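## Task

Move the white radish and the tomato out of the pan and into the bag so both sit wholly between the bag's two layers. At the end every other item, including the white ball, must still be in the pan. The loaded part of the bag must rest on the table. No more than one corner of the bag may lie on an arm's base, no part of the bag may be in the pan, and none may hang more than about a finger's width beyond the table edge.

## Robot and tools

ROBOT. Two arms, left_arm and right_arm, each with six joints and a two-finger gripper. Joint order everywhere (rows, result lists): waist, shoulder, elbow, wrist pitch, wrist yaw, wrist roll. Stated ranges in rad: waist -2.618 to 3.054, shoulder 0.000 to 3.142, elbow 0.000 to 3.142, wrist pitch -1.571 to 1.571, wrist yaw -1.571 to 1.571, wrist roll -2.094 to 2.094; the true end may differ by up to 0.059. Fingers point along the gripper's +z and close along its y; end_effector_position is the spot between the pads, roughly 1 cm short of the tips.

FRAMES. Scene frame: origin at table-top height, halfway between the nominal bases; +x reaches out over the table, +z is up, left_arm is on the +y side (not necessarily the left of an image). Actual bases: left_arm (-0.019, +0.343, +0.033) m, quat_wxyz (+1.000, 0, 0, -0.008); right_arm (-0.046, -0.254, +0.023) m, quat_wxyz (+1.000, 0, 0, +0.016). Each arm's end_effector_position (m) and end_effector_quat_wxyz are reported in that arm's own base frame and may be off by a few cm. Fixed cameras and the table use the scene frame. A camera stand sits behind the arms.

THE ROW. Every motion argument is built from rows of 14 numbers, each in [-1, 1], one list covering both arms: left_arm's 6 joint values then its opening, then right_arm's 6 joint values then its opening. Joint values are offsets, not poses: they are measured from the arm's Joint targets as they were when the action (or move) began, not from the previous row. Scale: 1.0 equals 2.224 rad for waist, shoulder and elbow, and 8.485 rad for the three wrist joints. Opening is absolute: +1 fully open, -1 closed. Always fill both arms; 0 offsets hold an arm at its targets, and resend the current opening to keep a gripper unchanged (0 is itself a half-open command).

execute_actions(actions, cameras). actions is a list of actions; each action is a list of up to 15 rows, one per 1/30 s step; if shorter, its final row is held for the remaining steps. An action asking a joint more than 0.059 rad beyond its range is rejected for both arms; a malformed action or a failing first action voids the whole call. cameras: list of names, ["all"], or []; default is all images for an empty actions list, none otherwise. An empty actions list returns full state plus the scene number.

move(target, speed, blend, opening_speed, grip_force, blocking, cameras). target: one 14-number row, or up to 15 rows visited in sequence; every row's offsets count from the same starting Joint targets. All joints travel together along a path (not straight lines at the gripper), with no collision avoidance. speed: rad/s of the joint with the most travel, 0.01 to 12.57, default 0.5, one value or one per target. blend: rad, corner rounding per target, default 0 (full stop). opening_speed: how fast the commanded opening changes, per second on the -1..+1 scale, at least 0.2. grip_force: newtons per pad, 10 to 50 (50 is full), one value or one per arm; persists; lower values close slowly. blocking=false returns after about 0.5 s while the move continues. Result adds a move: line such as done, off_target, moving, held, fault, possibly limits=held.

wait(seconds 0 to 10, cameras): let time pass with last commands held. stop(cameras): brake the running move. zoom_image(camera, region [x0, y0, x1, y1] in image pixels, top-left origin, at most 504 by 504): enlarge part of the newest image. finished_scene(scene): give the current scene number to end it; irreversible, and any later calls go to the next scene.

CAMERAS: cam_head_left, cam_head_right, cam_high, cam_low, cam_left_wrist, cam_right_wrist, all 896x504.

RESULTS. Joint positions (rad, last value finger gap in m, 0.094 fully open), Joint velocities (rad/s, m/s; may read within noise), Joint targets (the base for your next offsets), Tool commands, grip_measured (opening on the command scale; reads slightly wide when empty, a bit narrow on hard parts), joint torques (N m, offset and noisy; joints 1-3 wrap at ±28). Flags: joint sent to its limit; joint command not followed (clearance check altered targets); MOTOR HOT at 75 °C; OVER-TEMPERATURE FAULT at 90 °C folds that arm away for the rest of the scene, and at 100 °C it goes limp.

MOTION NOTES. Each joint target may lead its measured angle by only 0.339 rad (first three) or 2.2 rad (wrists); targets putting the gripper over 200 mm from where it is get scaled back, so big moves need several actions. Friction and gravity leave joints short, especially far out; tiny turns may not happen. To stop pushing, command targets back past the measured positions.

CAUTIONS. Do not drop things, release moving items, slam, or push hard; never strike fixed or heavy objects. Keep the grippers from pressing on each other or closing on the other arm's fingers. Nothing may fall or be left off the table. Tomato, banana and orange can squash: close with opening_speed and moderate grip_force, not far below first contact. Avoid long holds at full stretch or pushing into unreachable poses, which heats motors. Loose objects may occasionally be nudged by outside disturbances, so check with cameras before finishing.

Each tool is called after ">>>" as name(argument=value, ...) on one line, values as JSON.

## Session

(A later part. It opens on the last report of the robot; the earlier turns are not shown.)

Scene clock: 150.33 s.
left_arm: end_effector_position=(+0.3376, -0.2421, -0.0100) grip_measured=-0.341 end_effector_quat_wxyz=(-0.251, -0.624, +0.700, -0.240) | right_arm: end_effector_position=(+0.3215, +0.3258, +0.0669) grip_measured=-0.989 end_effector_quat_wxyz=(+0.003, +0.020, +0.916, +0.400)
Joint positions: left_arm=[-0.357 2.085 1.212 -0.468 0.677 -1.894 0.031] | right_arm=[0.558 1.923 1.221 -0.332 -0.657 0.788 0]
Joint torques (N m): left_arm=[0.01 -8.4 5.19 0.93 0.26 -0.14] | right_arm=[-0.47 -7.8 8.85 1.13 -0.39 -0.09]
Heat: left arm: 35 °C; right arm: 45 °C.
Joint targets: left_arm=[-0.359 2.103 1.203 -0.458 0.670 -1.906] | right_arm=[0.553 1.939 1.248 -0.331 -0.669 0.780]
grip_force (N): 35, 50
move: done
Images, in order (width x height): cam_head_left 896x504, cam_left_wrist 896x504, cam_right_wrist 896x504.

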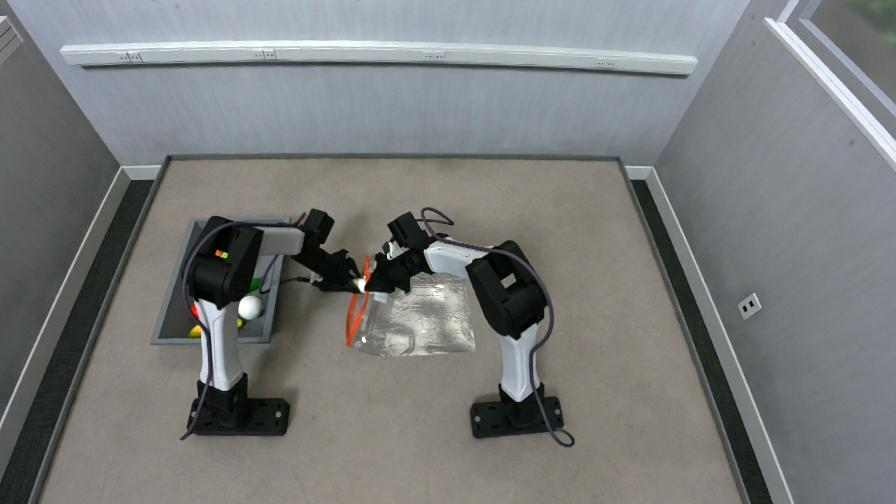

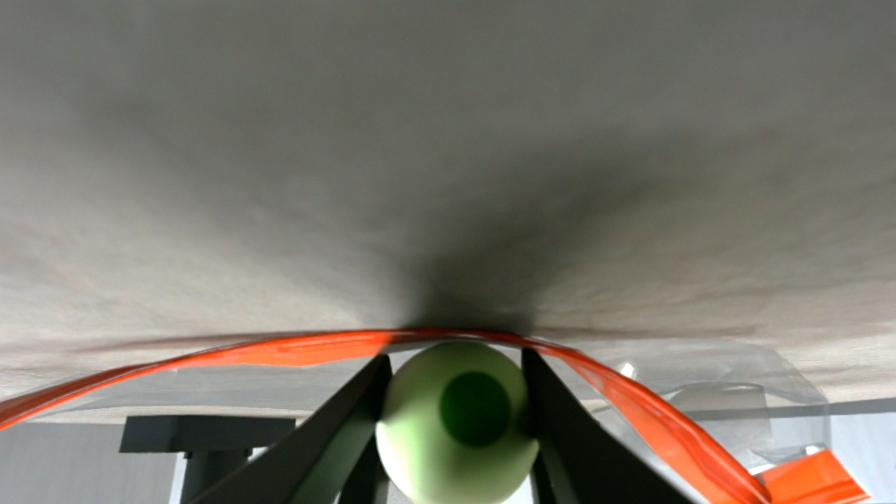

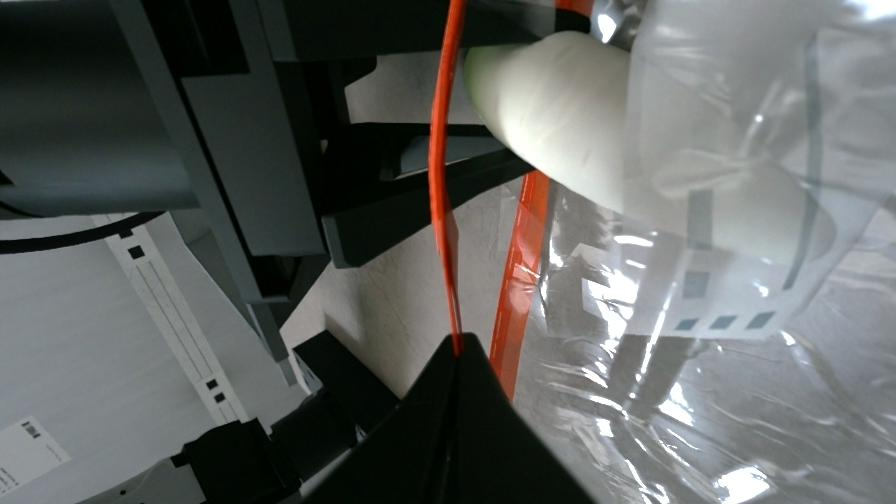

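>>> move(target=[[0,-0.0579,0.0464,-0.0273,0,0,-0.42, 0,0,0,0,0,0,-1],[0.0792,-0.0718,0.0463,-0.0477,0.003,0.0266,-0.42, 0,0,0,0,0,0,-1],[0.0792,-0.0718,0.0463,-0.0477,0.003,0.0266,-0.42, 0.0142,0.0357,-0.0092,0.0144,0.0021,0.0041,-1]], speed=[0.3,0.4,0.2], blend=[0.03,0.02,0], cameras=["cam_right_wrist","cam_left_wrist","cam_head_left","cam_low"])

>>> zoom_image(camera="cam_head_left", region=[310, 220, 430, 370])

>>> zoom_image(camera="cam_low", region=[370, 200, 570, 360])

Scene clock: 154.93 s.
left_arm: end_effector_position=(+0.3316, -0.1751, +0.0389) grip_measured=-0.341 end_effector_quat_wxyz=(+0.262, +0.639, -0.691, +0.211) | right_arm: end_effector_position=(+0.3259, +0.3406, +0.0432) grip_measured=-0.989 end_effector_quat_wxyz=(+0.002, +0.015, +0.914, +0.406)
Joint positions: left_arm=[-0.188 1.974 1.288 -0.85 0.685 -1.693 0.031] | right_arm=[0.58 2.005 1.221 -0.227 -0.658 0.808 0]
Joint torques (N m): left_arm=[0.61 -11.52 8.08 0.26 0.42 0.07] | right_arm=[0.49 -8.51 6.72 1.35 -0.2 0.04]
Heat: left arm: 35 °C; right arm: 45 °C.
Joint targets: left_arm=[-0.183 1.943 1.306 -0.862 0.696 -1.680] | right_arm=[0.584 2.018 1.228 -0.209 -0.651 0.814]
grip_force (N): 35, 50
move: done
Images, in order (width x height): cam_head_left 896x504, cam_low 896x504, cam_left_wrist 896x504, cam_right_wrist 896x504.

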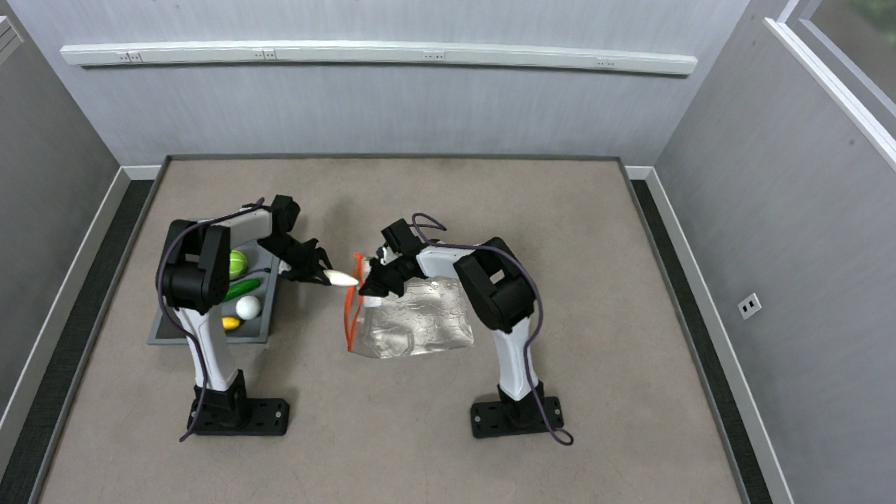

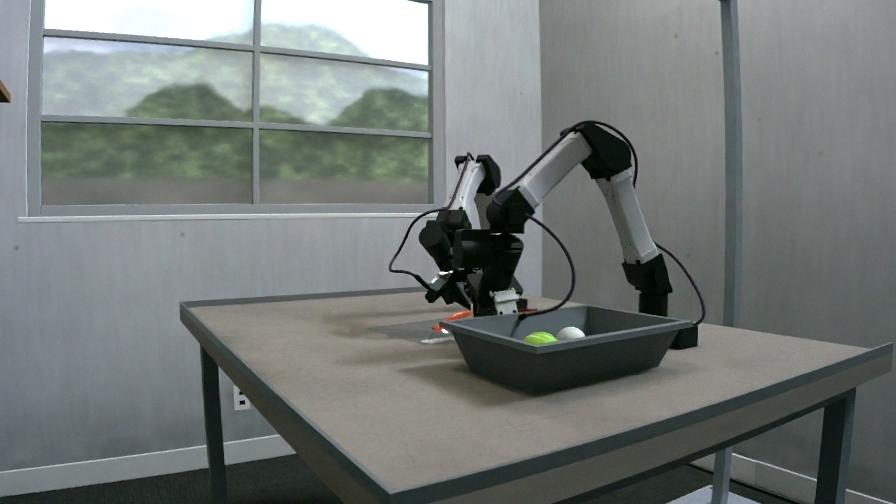

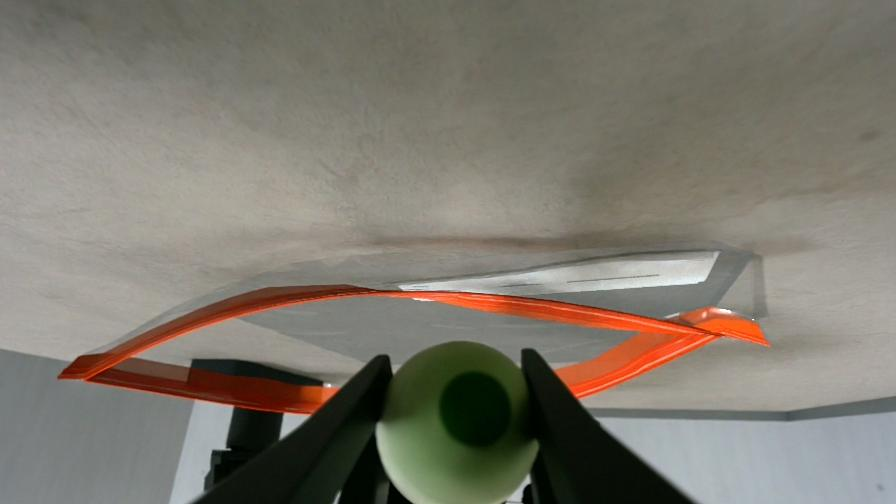

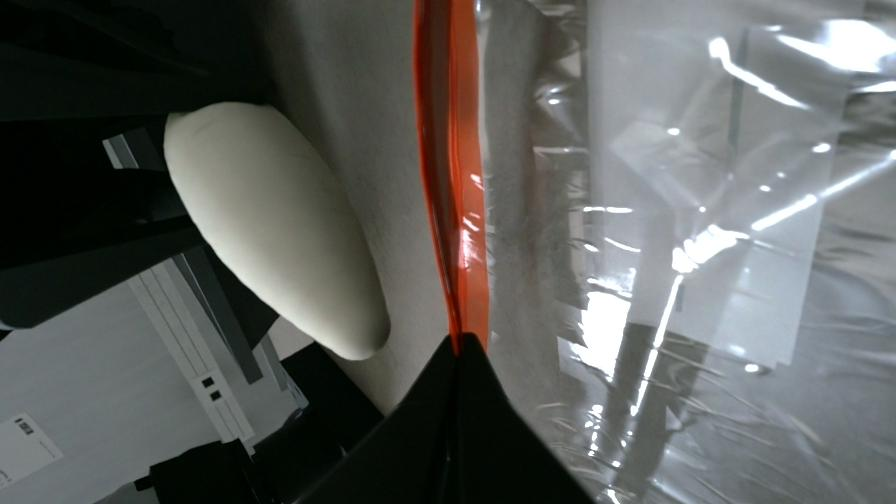

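Scaled by 3.360 from the camera's 896x504 image, which has a finer 1280x720 frame.

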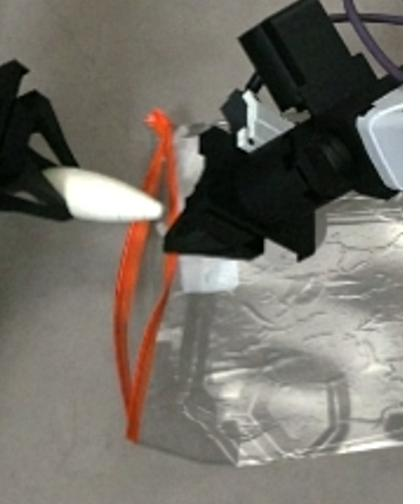

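Scaled by 2.520 from the camera's 896x504 image, which has a finer 1280x720 frame.

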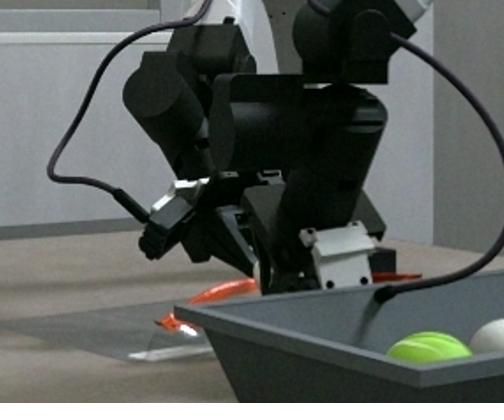

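>>> move(target=[0.0381,0.001,0.002,-0.0087,0.0003,0.0128,-0.42, 0.0646,0.0651,0.226,-0.073,0.04,-0.0006,-1], speed=0.35, cameras=["cam_right_wrist","cam_left_wrist","cam_head_left","cam_low"])

>>> zoom_image(camera="cam_head_left", region=[310, 220, 430, 370])

>>> zoom_image(camera="cam_low", region=[370, 200, 570, 360])

Scene clock: 159.37 s.
left_arm: end_effector_position=(+0.3297, -0.1484, +0.0402) grip_measured=-0.341 end_effector_quat_wxyz=(+0.267, +0.636, -0.692, +0.214) | right_arm: end_effector_position=(+0.3247, +0.3600, +0.0564) grip_measured=-0.989 end_effector_quat_wxyz=(-0.002, +0.017, +0.976, +0.217)
Joint positions: left_arm=[-0.109 1.974 1.288 -0.92 0.697 -1.583 0.031] | right_arm=[0.723 2.144 1.702 -0.826 -0.321 0.808 0]
Joint torques (N m): left_arm=[1.03 -11.28 8.34 0.07 0.35 0.07] | right_arm=[0.51 -9.44 9.09 0.77 -0.01 0.04]
Heat: left arm: 36 °C; right arm: 44 °C.
Joint targets: left_arm=[-0.098 1.946 1.310 -0.936 0.698 -1.572] | right_arm=[0.728 2.163 1.730 -0.828 -0.311 0.809]
grip_force (N): 35, 50
move: done
Images, in order (width x height): cam_head_left 896x504, cam_low 896x504, cam_left_wrist 896x504, cam_right_wrist 896x504.

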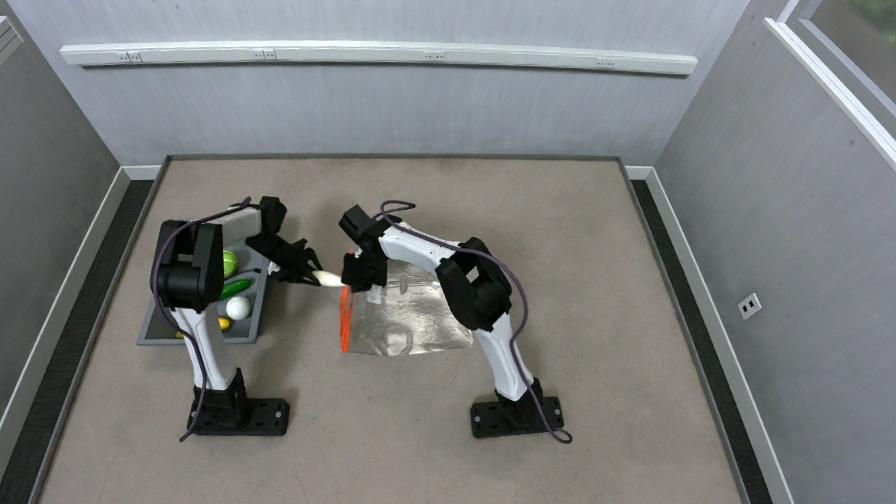

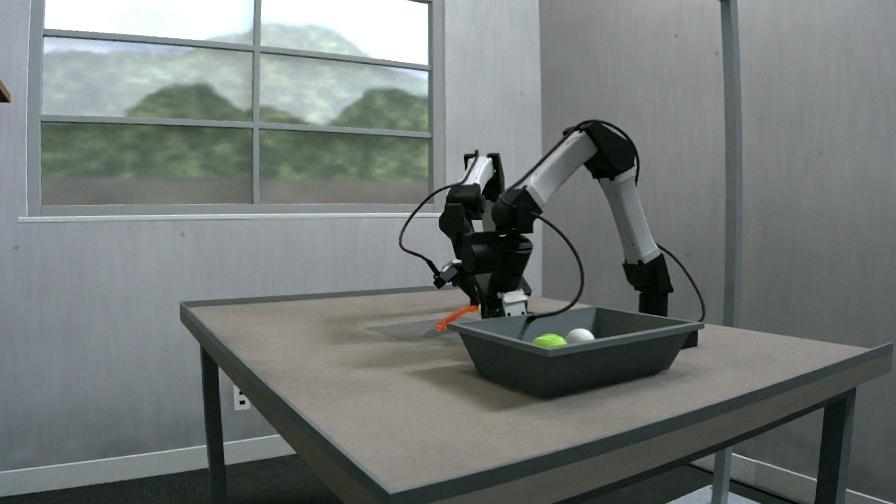

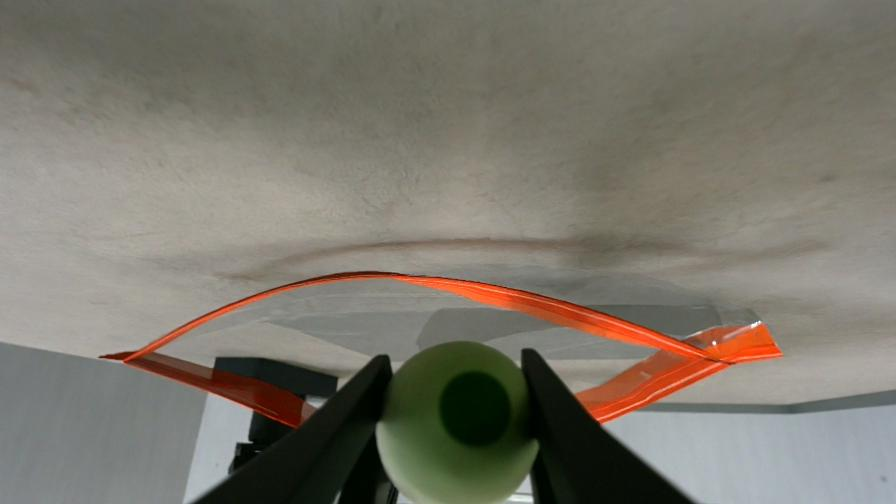

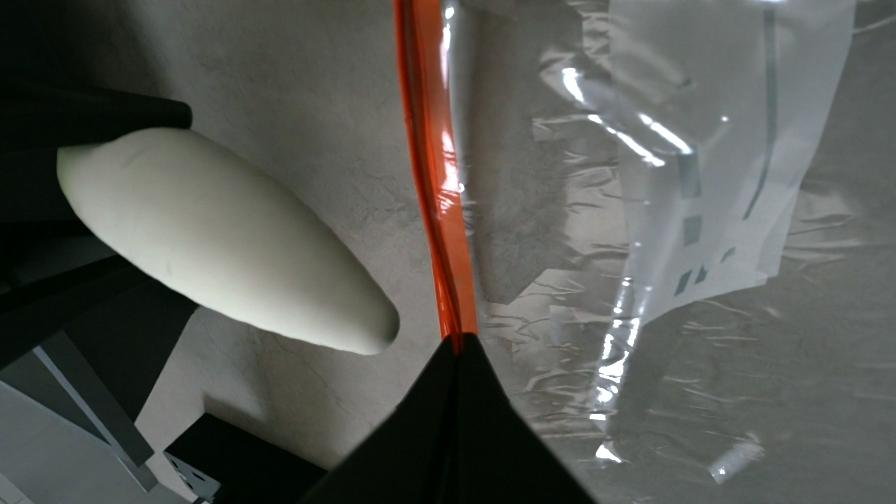

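Scaled by 3.360 from the camera's 896x504 image, which has a finer 1280x720 frame.

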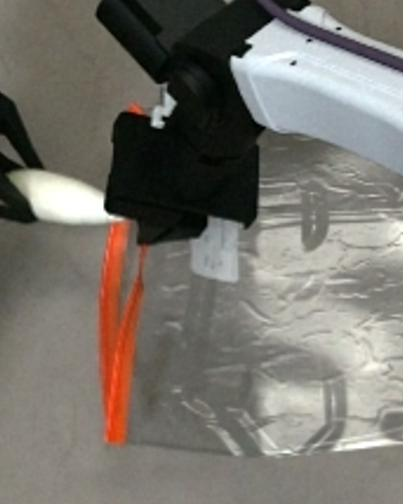

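Scaled by 2.520 from the camera's 896x504 image, which has a finer 1280x720 frame.

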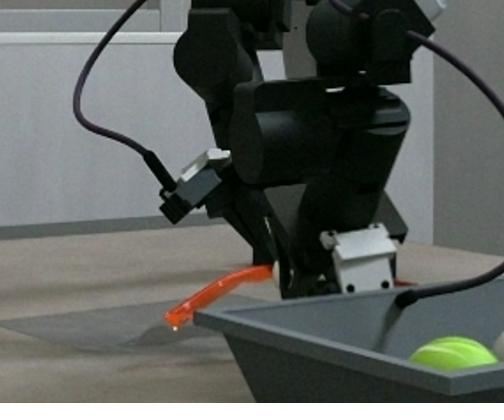

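>>> move(target=[[-0.0142,0.0259,-0.0557,0.0245,0,-0.0046,-0.42, 0,0,0,0,0,0,-1],[-0.0975,0.0307,-0.0431,0.0405,-0.0022,-0.0327,-0.42, 0,0,0,0,0,0,-1],[-0.0975,0.0614,-0.0619,0.0534,-0.0022,-0.0327,-0.42, 0,0,0,0,0,0,-1]], speed=[0.3,0.25,0.2], blend=[0.01,0,0], cameras=["cam_right_wrist","cam_left_wrist","cam_head_left"])

>>> zoom_image(camera="cam_head_left", region=[310, 220, 430, 370])

Scene clock: 164.50 s.
left_arm: end_effector_position=(+0.3342, -0.2250, -0.0091) grip_measured=-0.341 end_effector_quat_wxyz=(-0.254, -0.622, +0.700, -0.241) | right_arm: end_effector_position=(+0.3242, +0.3592, +0.0561) grip_measured=-0.989 end_effector_quat_wxyz=(-0.003, +0.018, +0.976, +0.215)
Joint positions: left_arm=[-0.313 2.065 1.181 -0.493 0.694 -1.837 0.031] | right_arm=[0.723 2.144 1.702 -0.83 -0.319 0.808 0]
Joint torques (N m): left_arm=[0.02 -8.2 5.07 0.85 0.19 -0.14] | right_arm=[0.44 -9.44 9.09 0.79 -0.07 0.03]
Heat: left arm: 36 °C; right arm: 43 °C.
Joint targets: left_arm=[-0.315 2.082 1.172 -0.483 0.680 -1.849] | right_arm=[0.728 2.163 1.730 -0.828 -0.311 0.809]
grip_force (N): 35, 50
move: done
Images, in order (width x height): cam_head_left 896x504, cam_left_wrist 896x504, cam_right_wrist 896x504.

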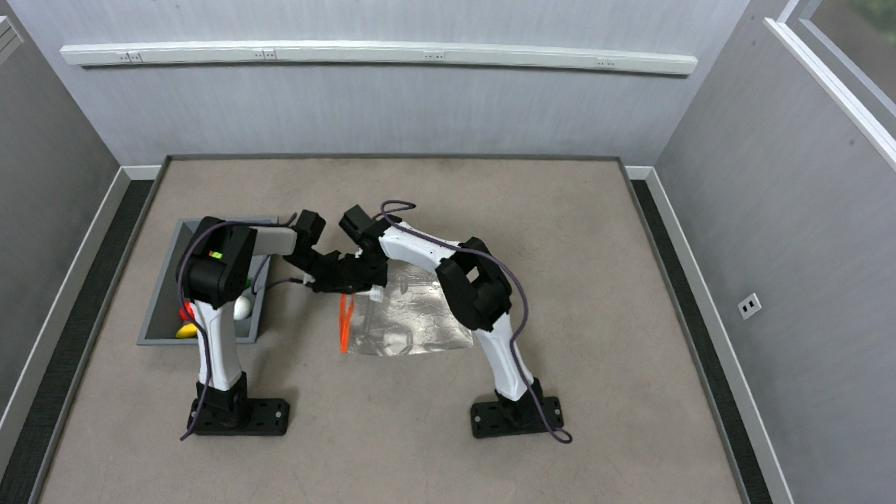

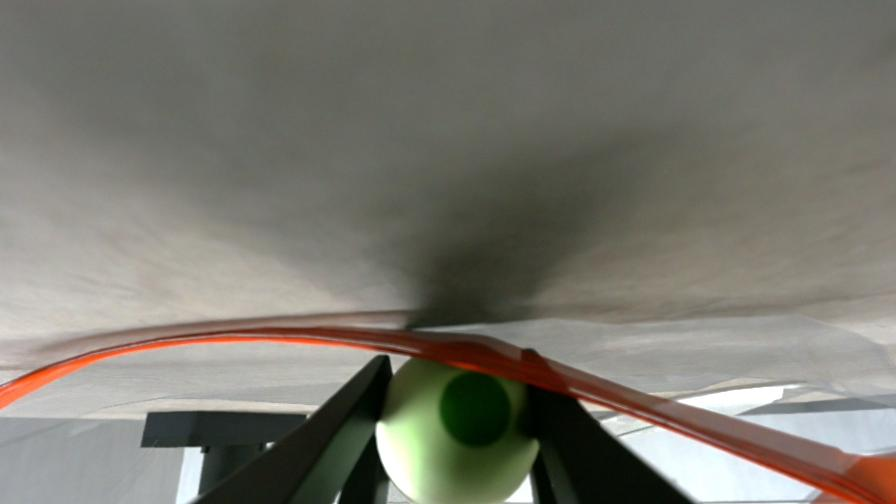

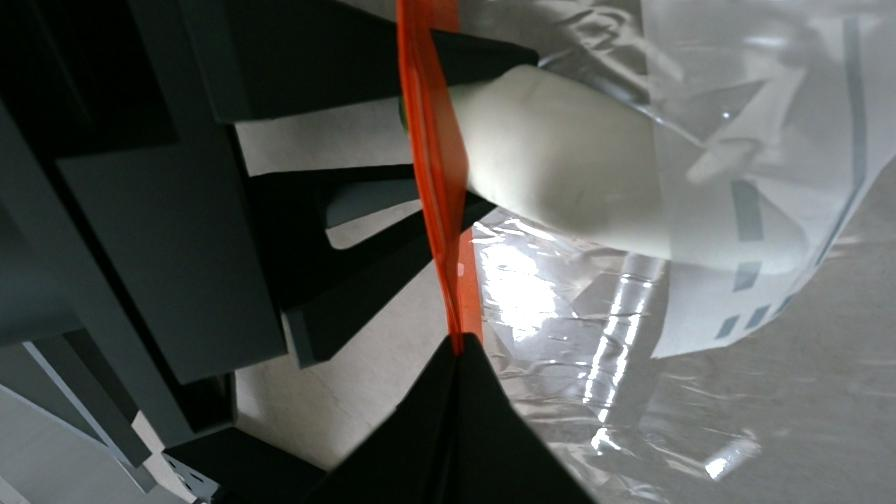

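Scaled by 3.360 from the camera's 896x504 image, which has a finer 1280x720 frame.

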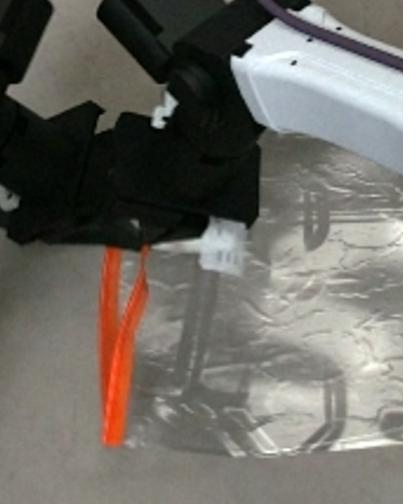

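>>> move(target=[[0,0,0,0,0,0,0.05, 0,0,0,0,0,0,-1],[0,-0.0475,0.0343,-0.0214,0,0,0.05, 0,0,0,0,0,0,-1],[0.0705,-0.0562,0.024,-0.0361,0.002,0.0238,0.05, 0,0,0,0,0,0,-1]], speed=[0.2,0.25,0.35], blend=[0,0.01,0], cameras=["cam_right_wrist","cam_left_wrist","cam_head_left","cam_low"])

>>> zoom_image(camera="cam_head_left", region=[310, 220, 430, 370])

>>> zoom_image(camera="cam_left_wrist", region=[250, 200, 750, 504])

Scene clock: 167.90 s.
left_arm: end_effector_position=(+0.3315, -0.1664, +0.0230) grip_measured=+0.048 end_effector_quat_wxyz=(+0.258, +0.636, -0.692, +0.223) | right_arm: end_effector_position=(+0.3242, +0.3592, +0.0561) grip_measured=-0.989 end_effector_quat_wxyz=(-0.003, +0.018, +0.976, +0.215)
Joint positions: left_arm=[-0.16 1.986 1.23 -0.777 0.694 -1.66 0.049] | right_arm=[0.723 2.144 1.702 -0.83 -0.319 0.808 0]
Joint torques (N m): left_arm=[0.36 -11.32 5.68 0.25 0.36 0.06] | right_arm=[0.44 -9.44 9.06 0.8 -0.07 0.03]
Heat: left arm: 36 °C; right arm: 43 °C.
Joint targets: left_arm=[-0.158 1.957 1.226 -0.789 0.697 -1.647] | right_arm=[0.728 2.163 1.730 -0.828 -0.311 0.809]
grip_force (N): 35, 50
move: done
Images, in order (width x height): cam_head_left 896x504, cam_low 896x504, cam_left_wrist 896x504, cam_right_wrist 896x504.

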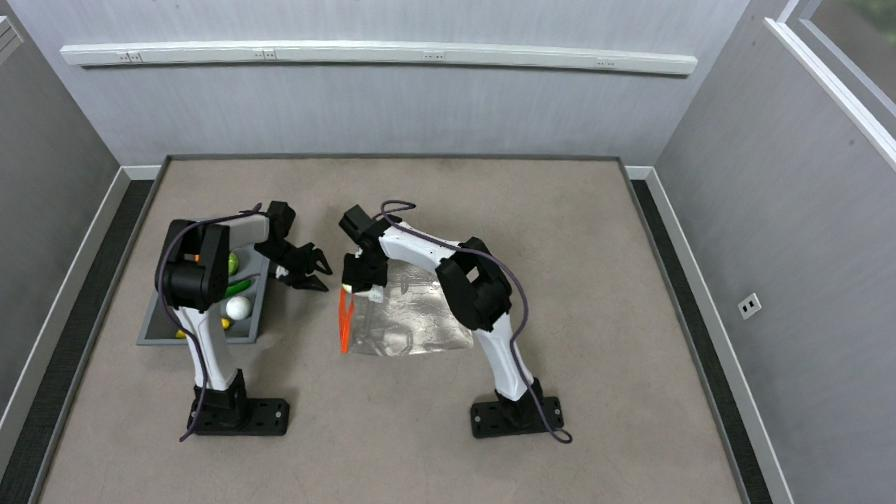

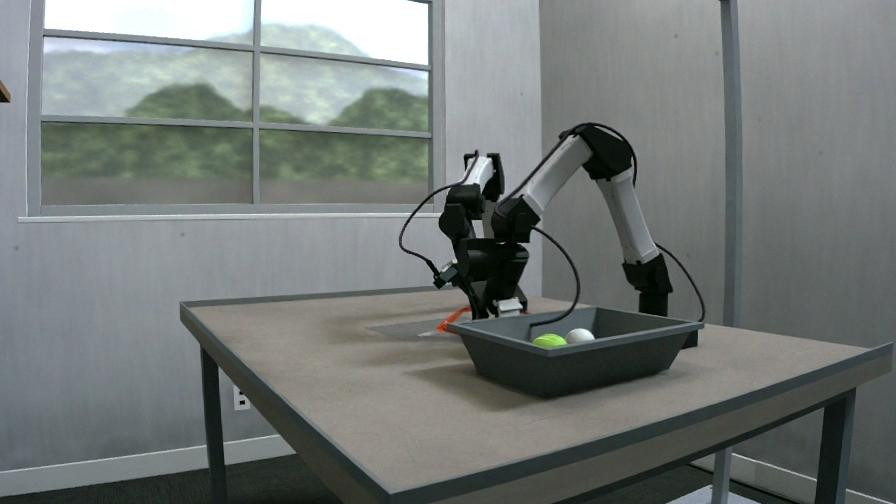

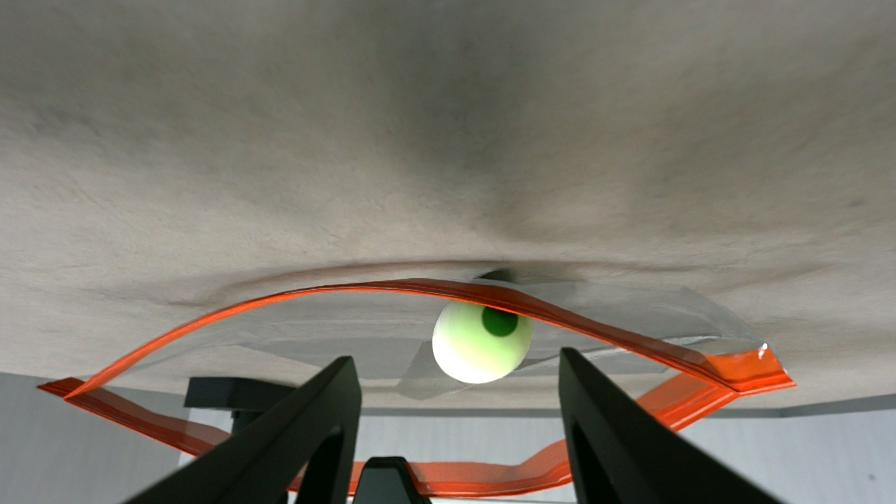

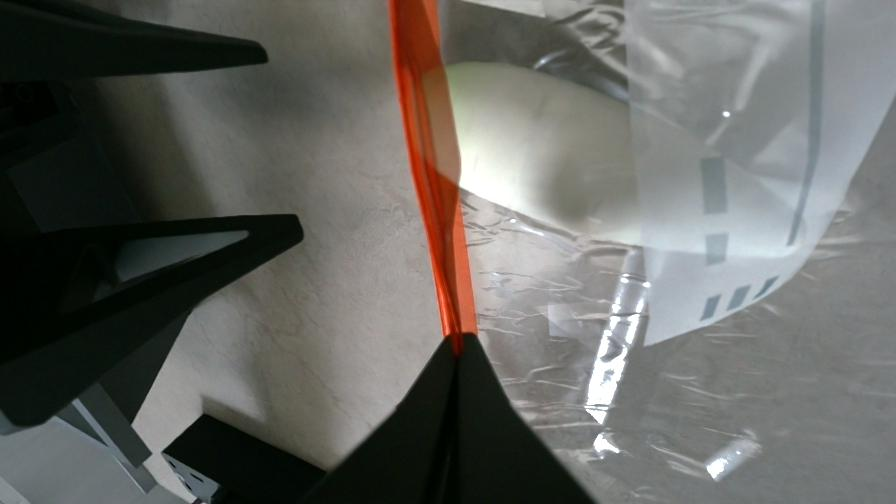

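Scaled by 3.360 from the camera's 896x504 image, which has a finer 1280x720 frame.

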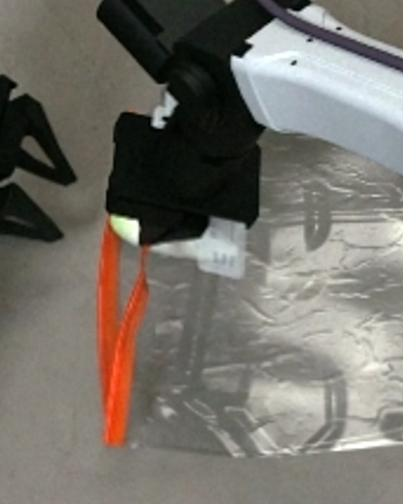

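Scaled by 1.008 from the camera's 896x504 image, which has a finer 1280x720 frame.

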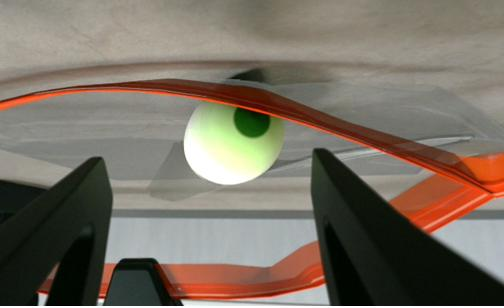

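>>> move(target=[0.384,-0.1285,0.1674,-0.0836,-0.0821,0.2743,0.6, -0.0009,-0.0198,0.0318,-0.0135,0,0,-1], speed=0.9, cameras=["all"])

>>> zoom_image(camera="cam_head_left", region=[310, 220, 430, 370])

>>> zoom_image(camera="cam_low", region=[370, 200, 570, 360])

Scene clock: 172.93 s.
left_arm: end_effector_position=(+0.2286, +0.1863, +0.1599) grip_measured=+0.598 end_effector_quat_wxyz=(-0.006, -0.013, +1.000, -0.015) | right_arm: end_effector_position=(+0.3194, +0.3550, +0.0707) grip_measured=-0.989 end_effector_quat_wxyz=(-0.018, +0.021, +0.979, +0.202)
Joint positions: left_arm=[0.693 1.692 1.579 -1.487 0.016 0.667 0.075] | right_arm=[0.723 2.144 1.772 -0.94 -0.319 0.808 0]
Joint torques (N m): left_arm=[0.38 -8.69 8.64 0.19 -0.11 0.08] | right_arm=[0.24 -13.33 9.18 0.69 -0.07 0.04]
Heat: left arm: 37 °C; right arm: 43 °C.
Joint targets: left_arm=[0.696 1.672 1.598 -1.499 0.000 0.680] | right_arm=[0.726 2.119 1.801 -0.943 -0.311 0.809]
grip_force (N): 35, 50
move: done

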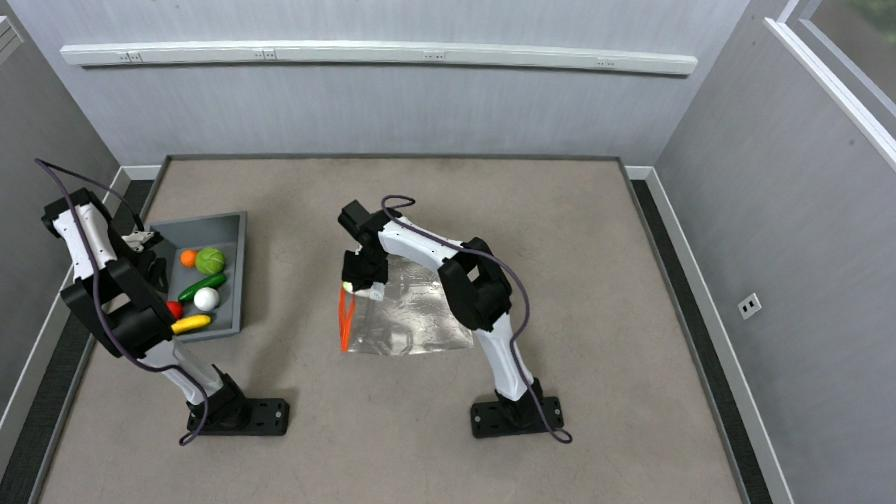

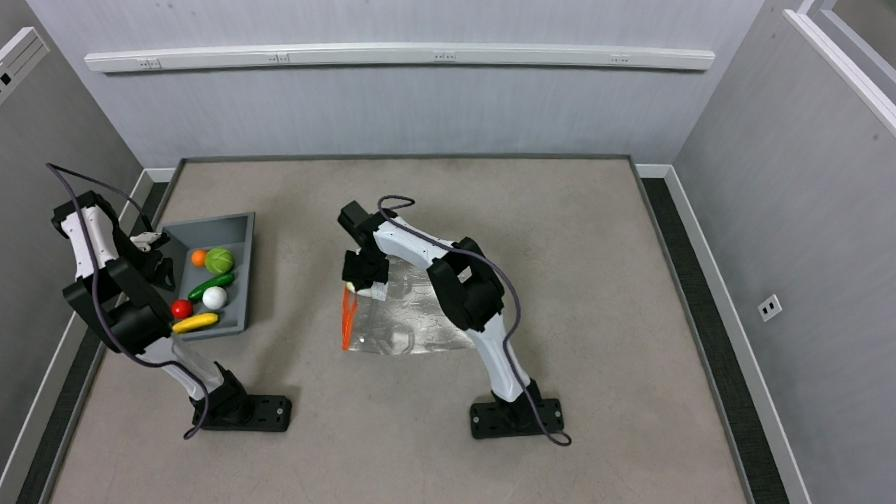

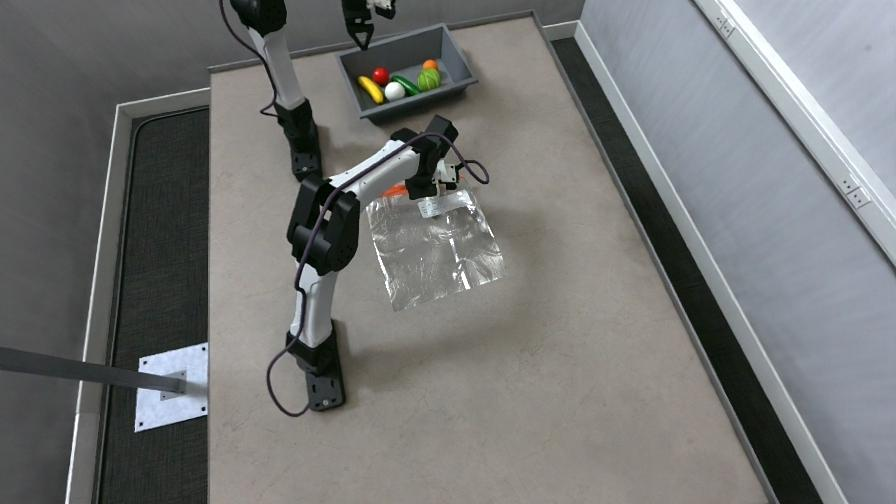

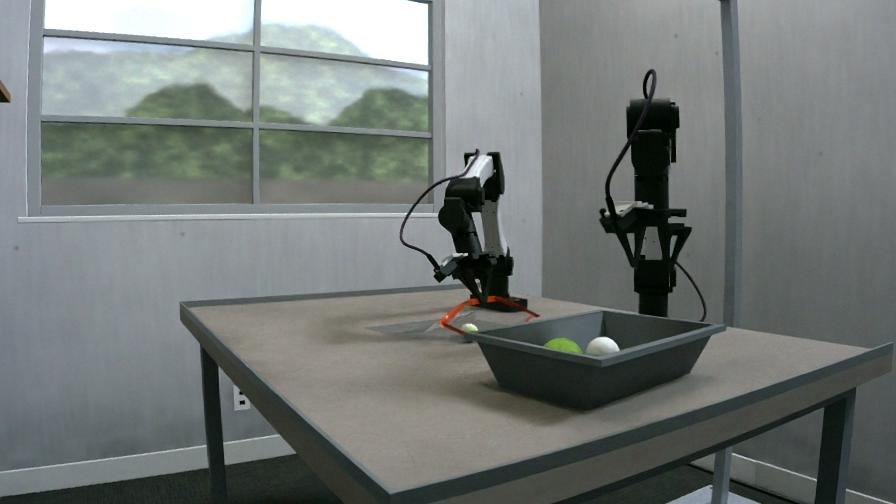

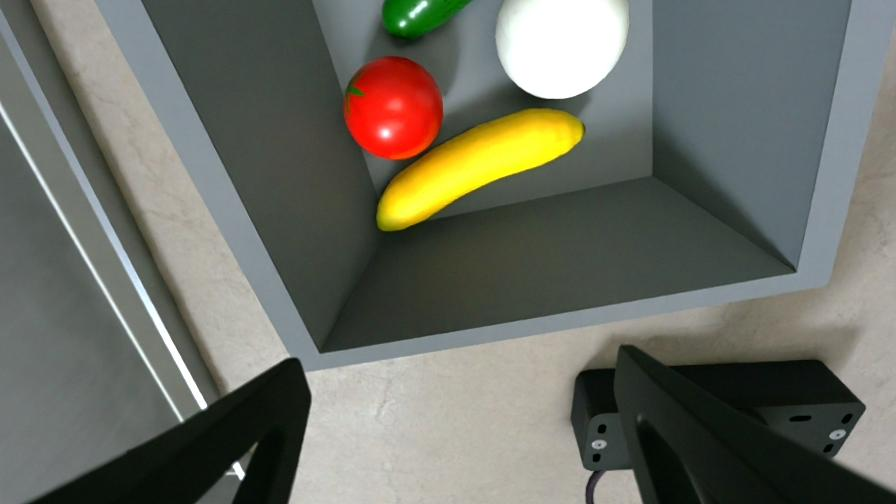

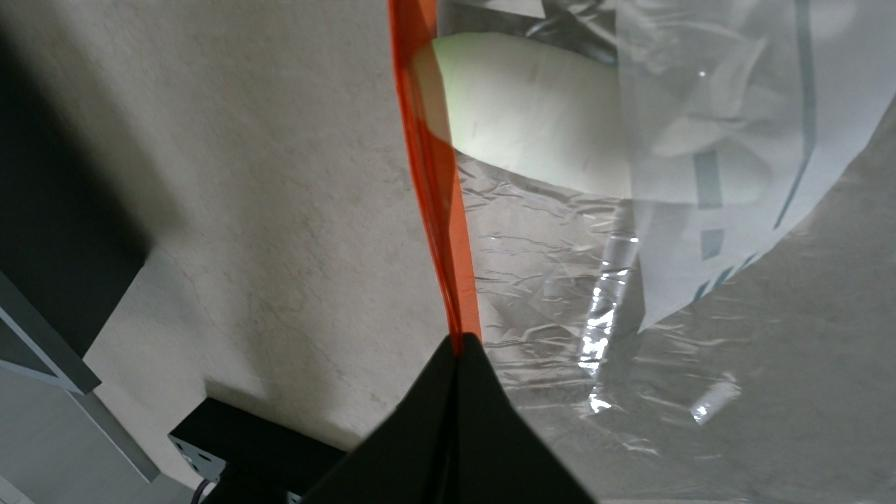

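Scaled by 3.360 from the camera's 896x504 image, which has a finer 1280x720 frame.

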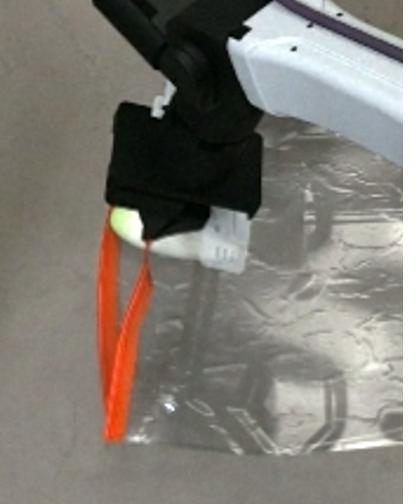

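Scaled by 2.520 from the camera's 896x504 image, which has a finer 1280x720 frame.

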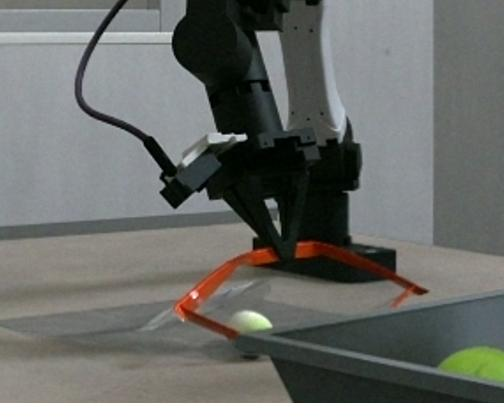

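>>> move(target=[-0.005,0.0675,-0.086,0.0405,0,-0.0355,0.45, 0,0,0,0,0,0,-1], speed=0.5, cameras=["cam_left_wrist"])

Scene clock: 175.17 s.
left_arm: end_effector_position=(+0.2588, +0.2116, +0.0831) grip_measured=+0.452 end_effector_quat_wxyz=(+0.008, -0.150, +0.989, -0.004) | right_arm: end_effector_position=(+0.3194, +0.3550, +0.0707) grip_measured=-0.989 end_effector_quat_wxyz=(-0.018, +0.021, +0.979, +0.202)
Joint positions: left_arm=[0.693 1.81 1.415 -1.166 0.015 0.392 0.068] | right_arm=[0.723 2.144 1.772 -0.94 -0.319 0.808 0]
Joint torques (N m): left_arm=[-0.47 -7.32 6.08 0.51 -0.11 -0.15] | right_arm=[0.25 -13.3 9.17 0.69 -0.07 0.04]
Heat: left arm: 37 °C; right arm: 43 °C.
Joint targets: left_arm=[0.685 1.822 1.407 -1.155 0.000 0.379] | right_arm=[0.726 2.119 1.801 -0.943 -0.311 0.809]
grip_force (N): 35, 50
move: done
Images, in order (width x height): cam_left_wrist 896x504.

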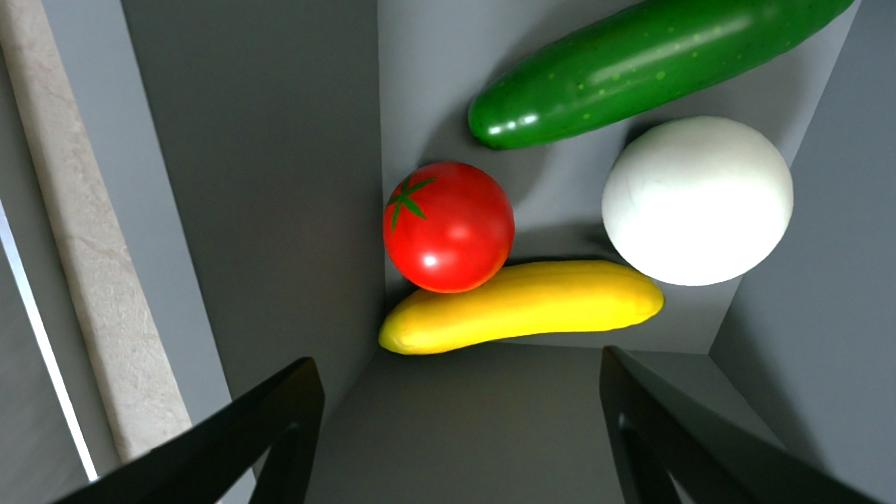

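>>> move(target=[[0.0051,0.0576,-0.1,0.0412,0,0.0013,0.28, 0,0,0,0,0,0,-1],[0.0051,0.0576,-0.1,0.0412,0,0.0013,0.03, 0,0,0,0,0,0,-1],[0.0051,-0.003,0.0909,-0.0247,0,0.0013,0.03, 0,0,0,0,0,0,-1]], speed=[0.25,0.2,0.35], grip_force=[25, 50], cameras=["cam_left_wrist","cam_head_left","cam_right_wrist"])

Scene clock: 181.70 s.
left_arm: end_effector_position=(+0.2593, +0.2119, +0.1188) grip_measured=+0.034 end_effector_quat_wxyz=(-0.008, -0.150, +0.988, -0.014) | right_arm: end_effector_position=(+0.3194, +0.3550, +0.0707) grip_measured=-0.989 end_effector_quat_wxyz=(-0.018, +0.021, +0.979, +0.202)
Joint positions: left_arm=[0.693 1.837 1.591 -1.353 0.015 0.392 0.049] | right_arm=[0.723 2.144 1.772 -0.94 -0.319 0.808 0]
Joint torques (N m): left_arm=[0.43 -10.18 8.65 0.2 -0.1 -0.05] | right_arm=[0.25 -13.3 9.16 0.68 -0.07 0.04]
Heat: left arm: 37 °C; right arm: 44 °C.
Joint targets: left_arm=[0.696 1.815 1.609 -1.365 0.000 0.390] | right_arm=[0.726 2.119 1.801 -0.943 -0.311 0.809]
grip_force (N): 25, 50
move: done
Images, in order (width x height): cam_head_left 896x504, cam_left_wrist 896x504, cam_right_wrist 896x504.

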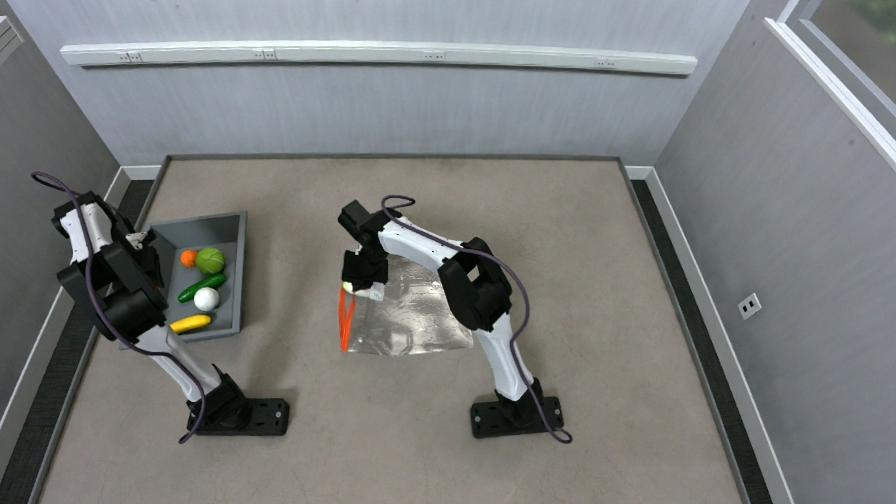

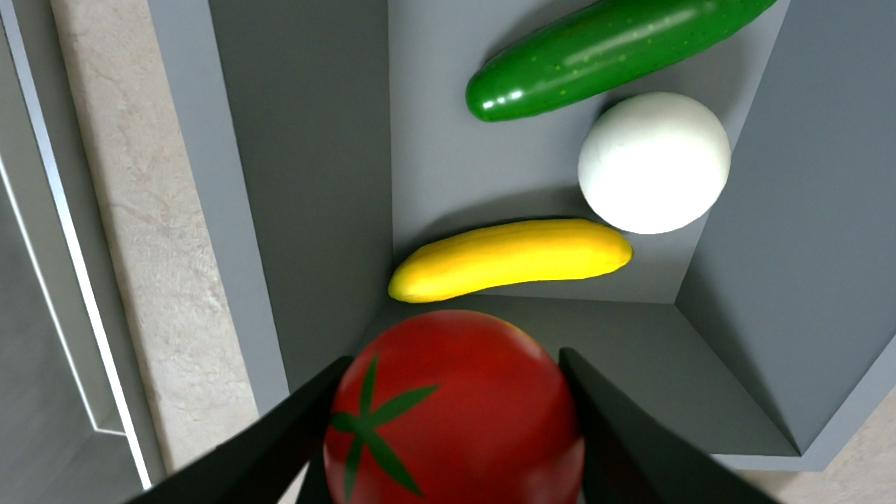

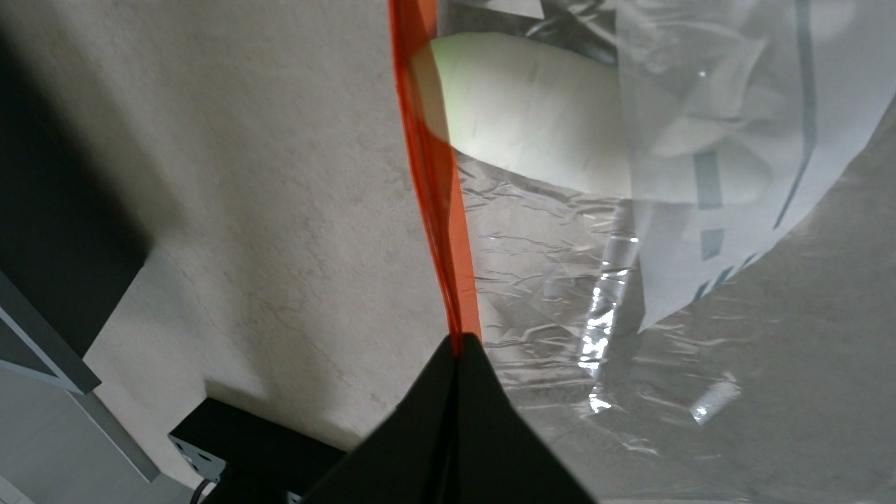

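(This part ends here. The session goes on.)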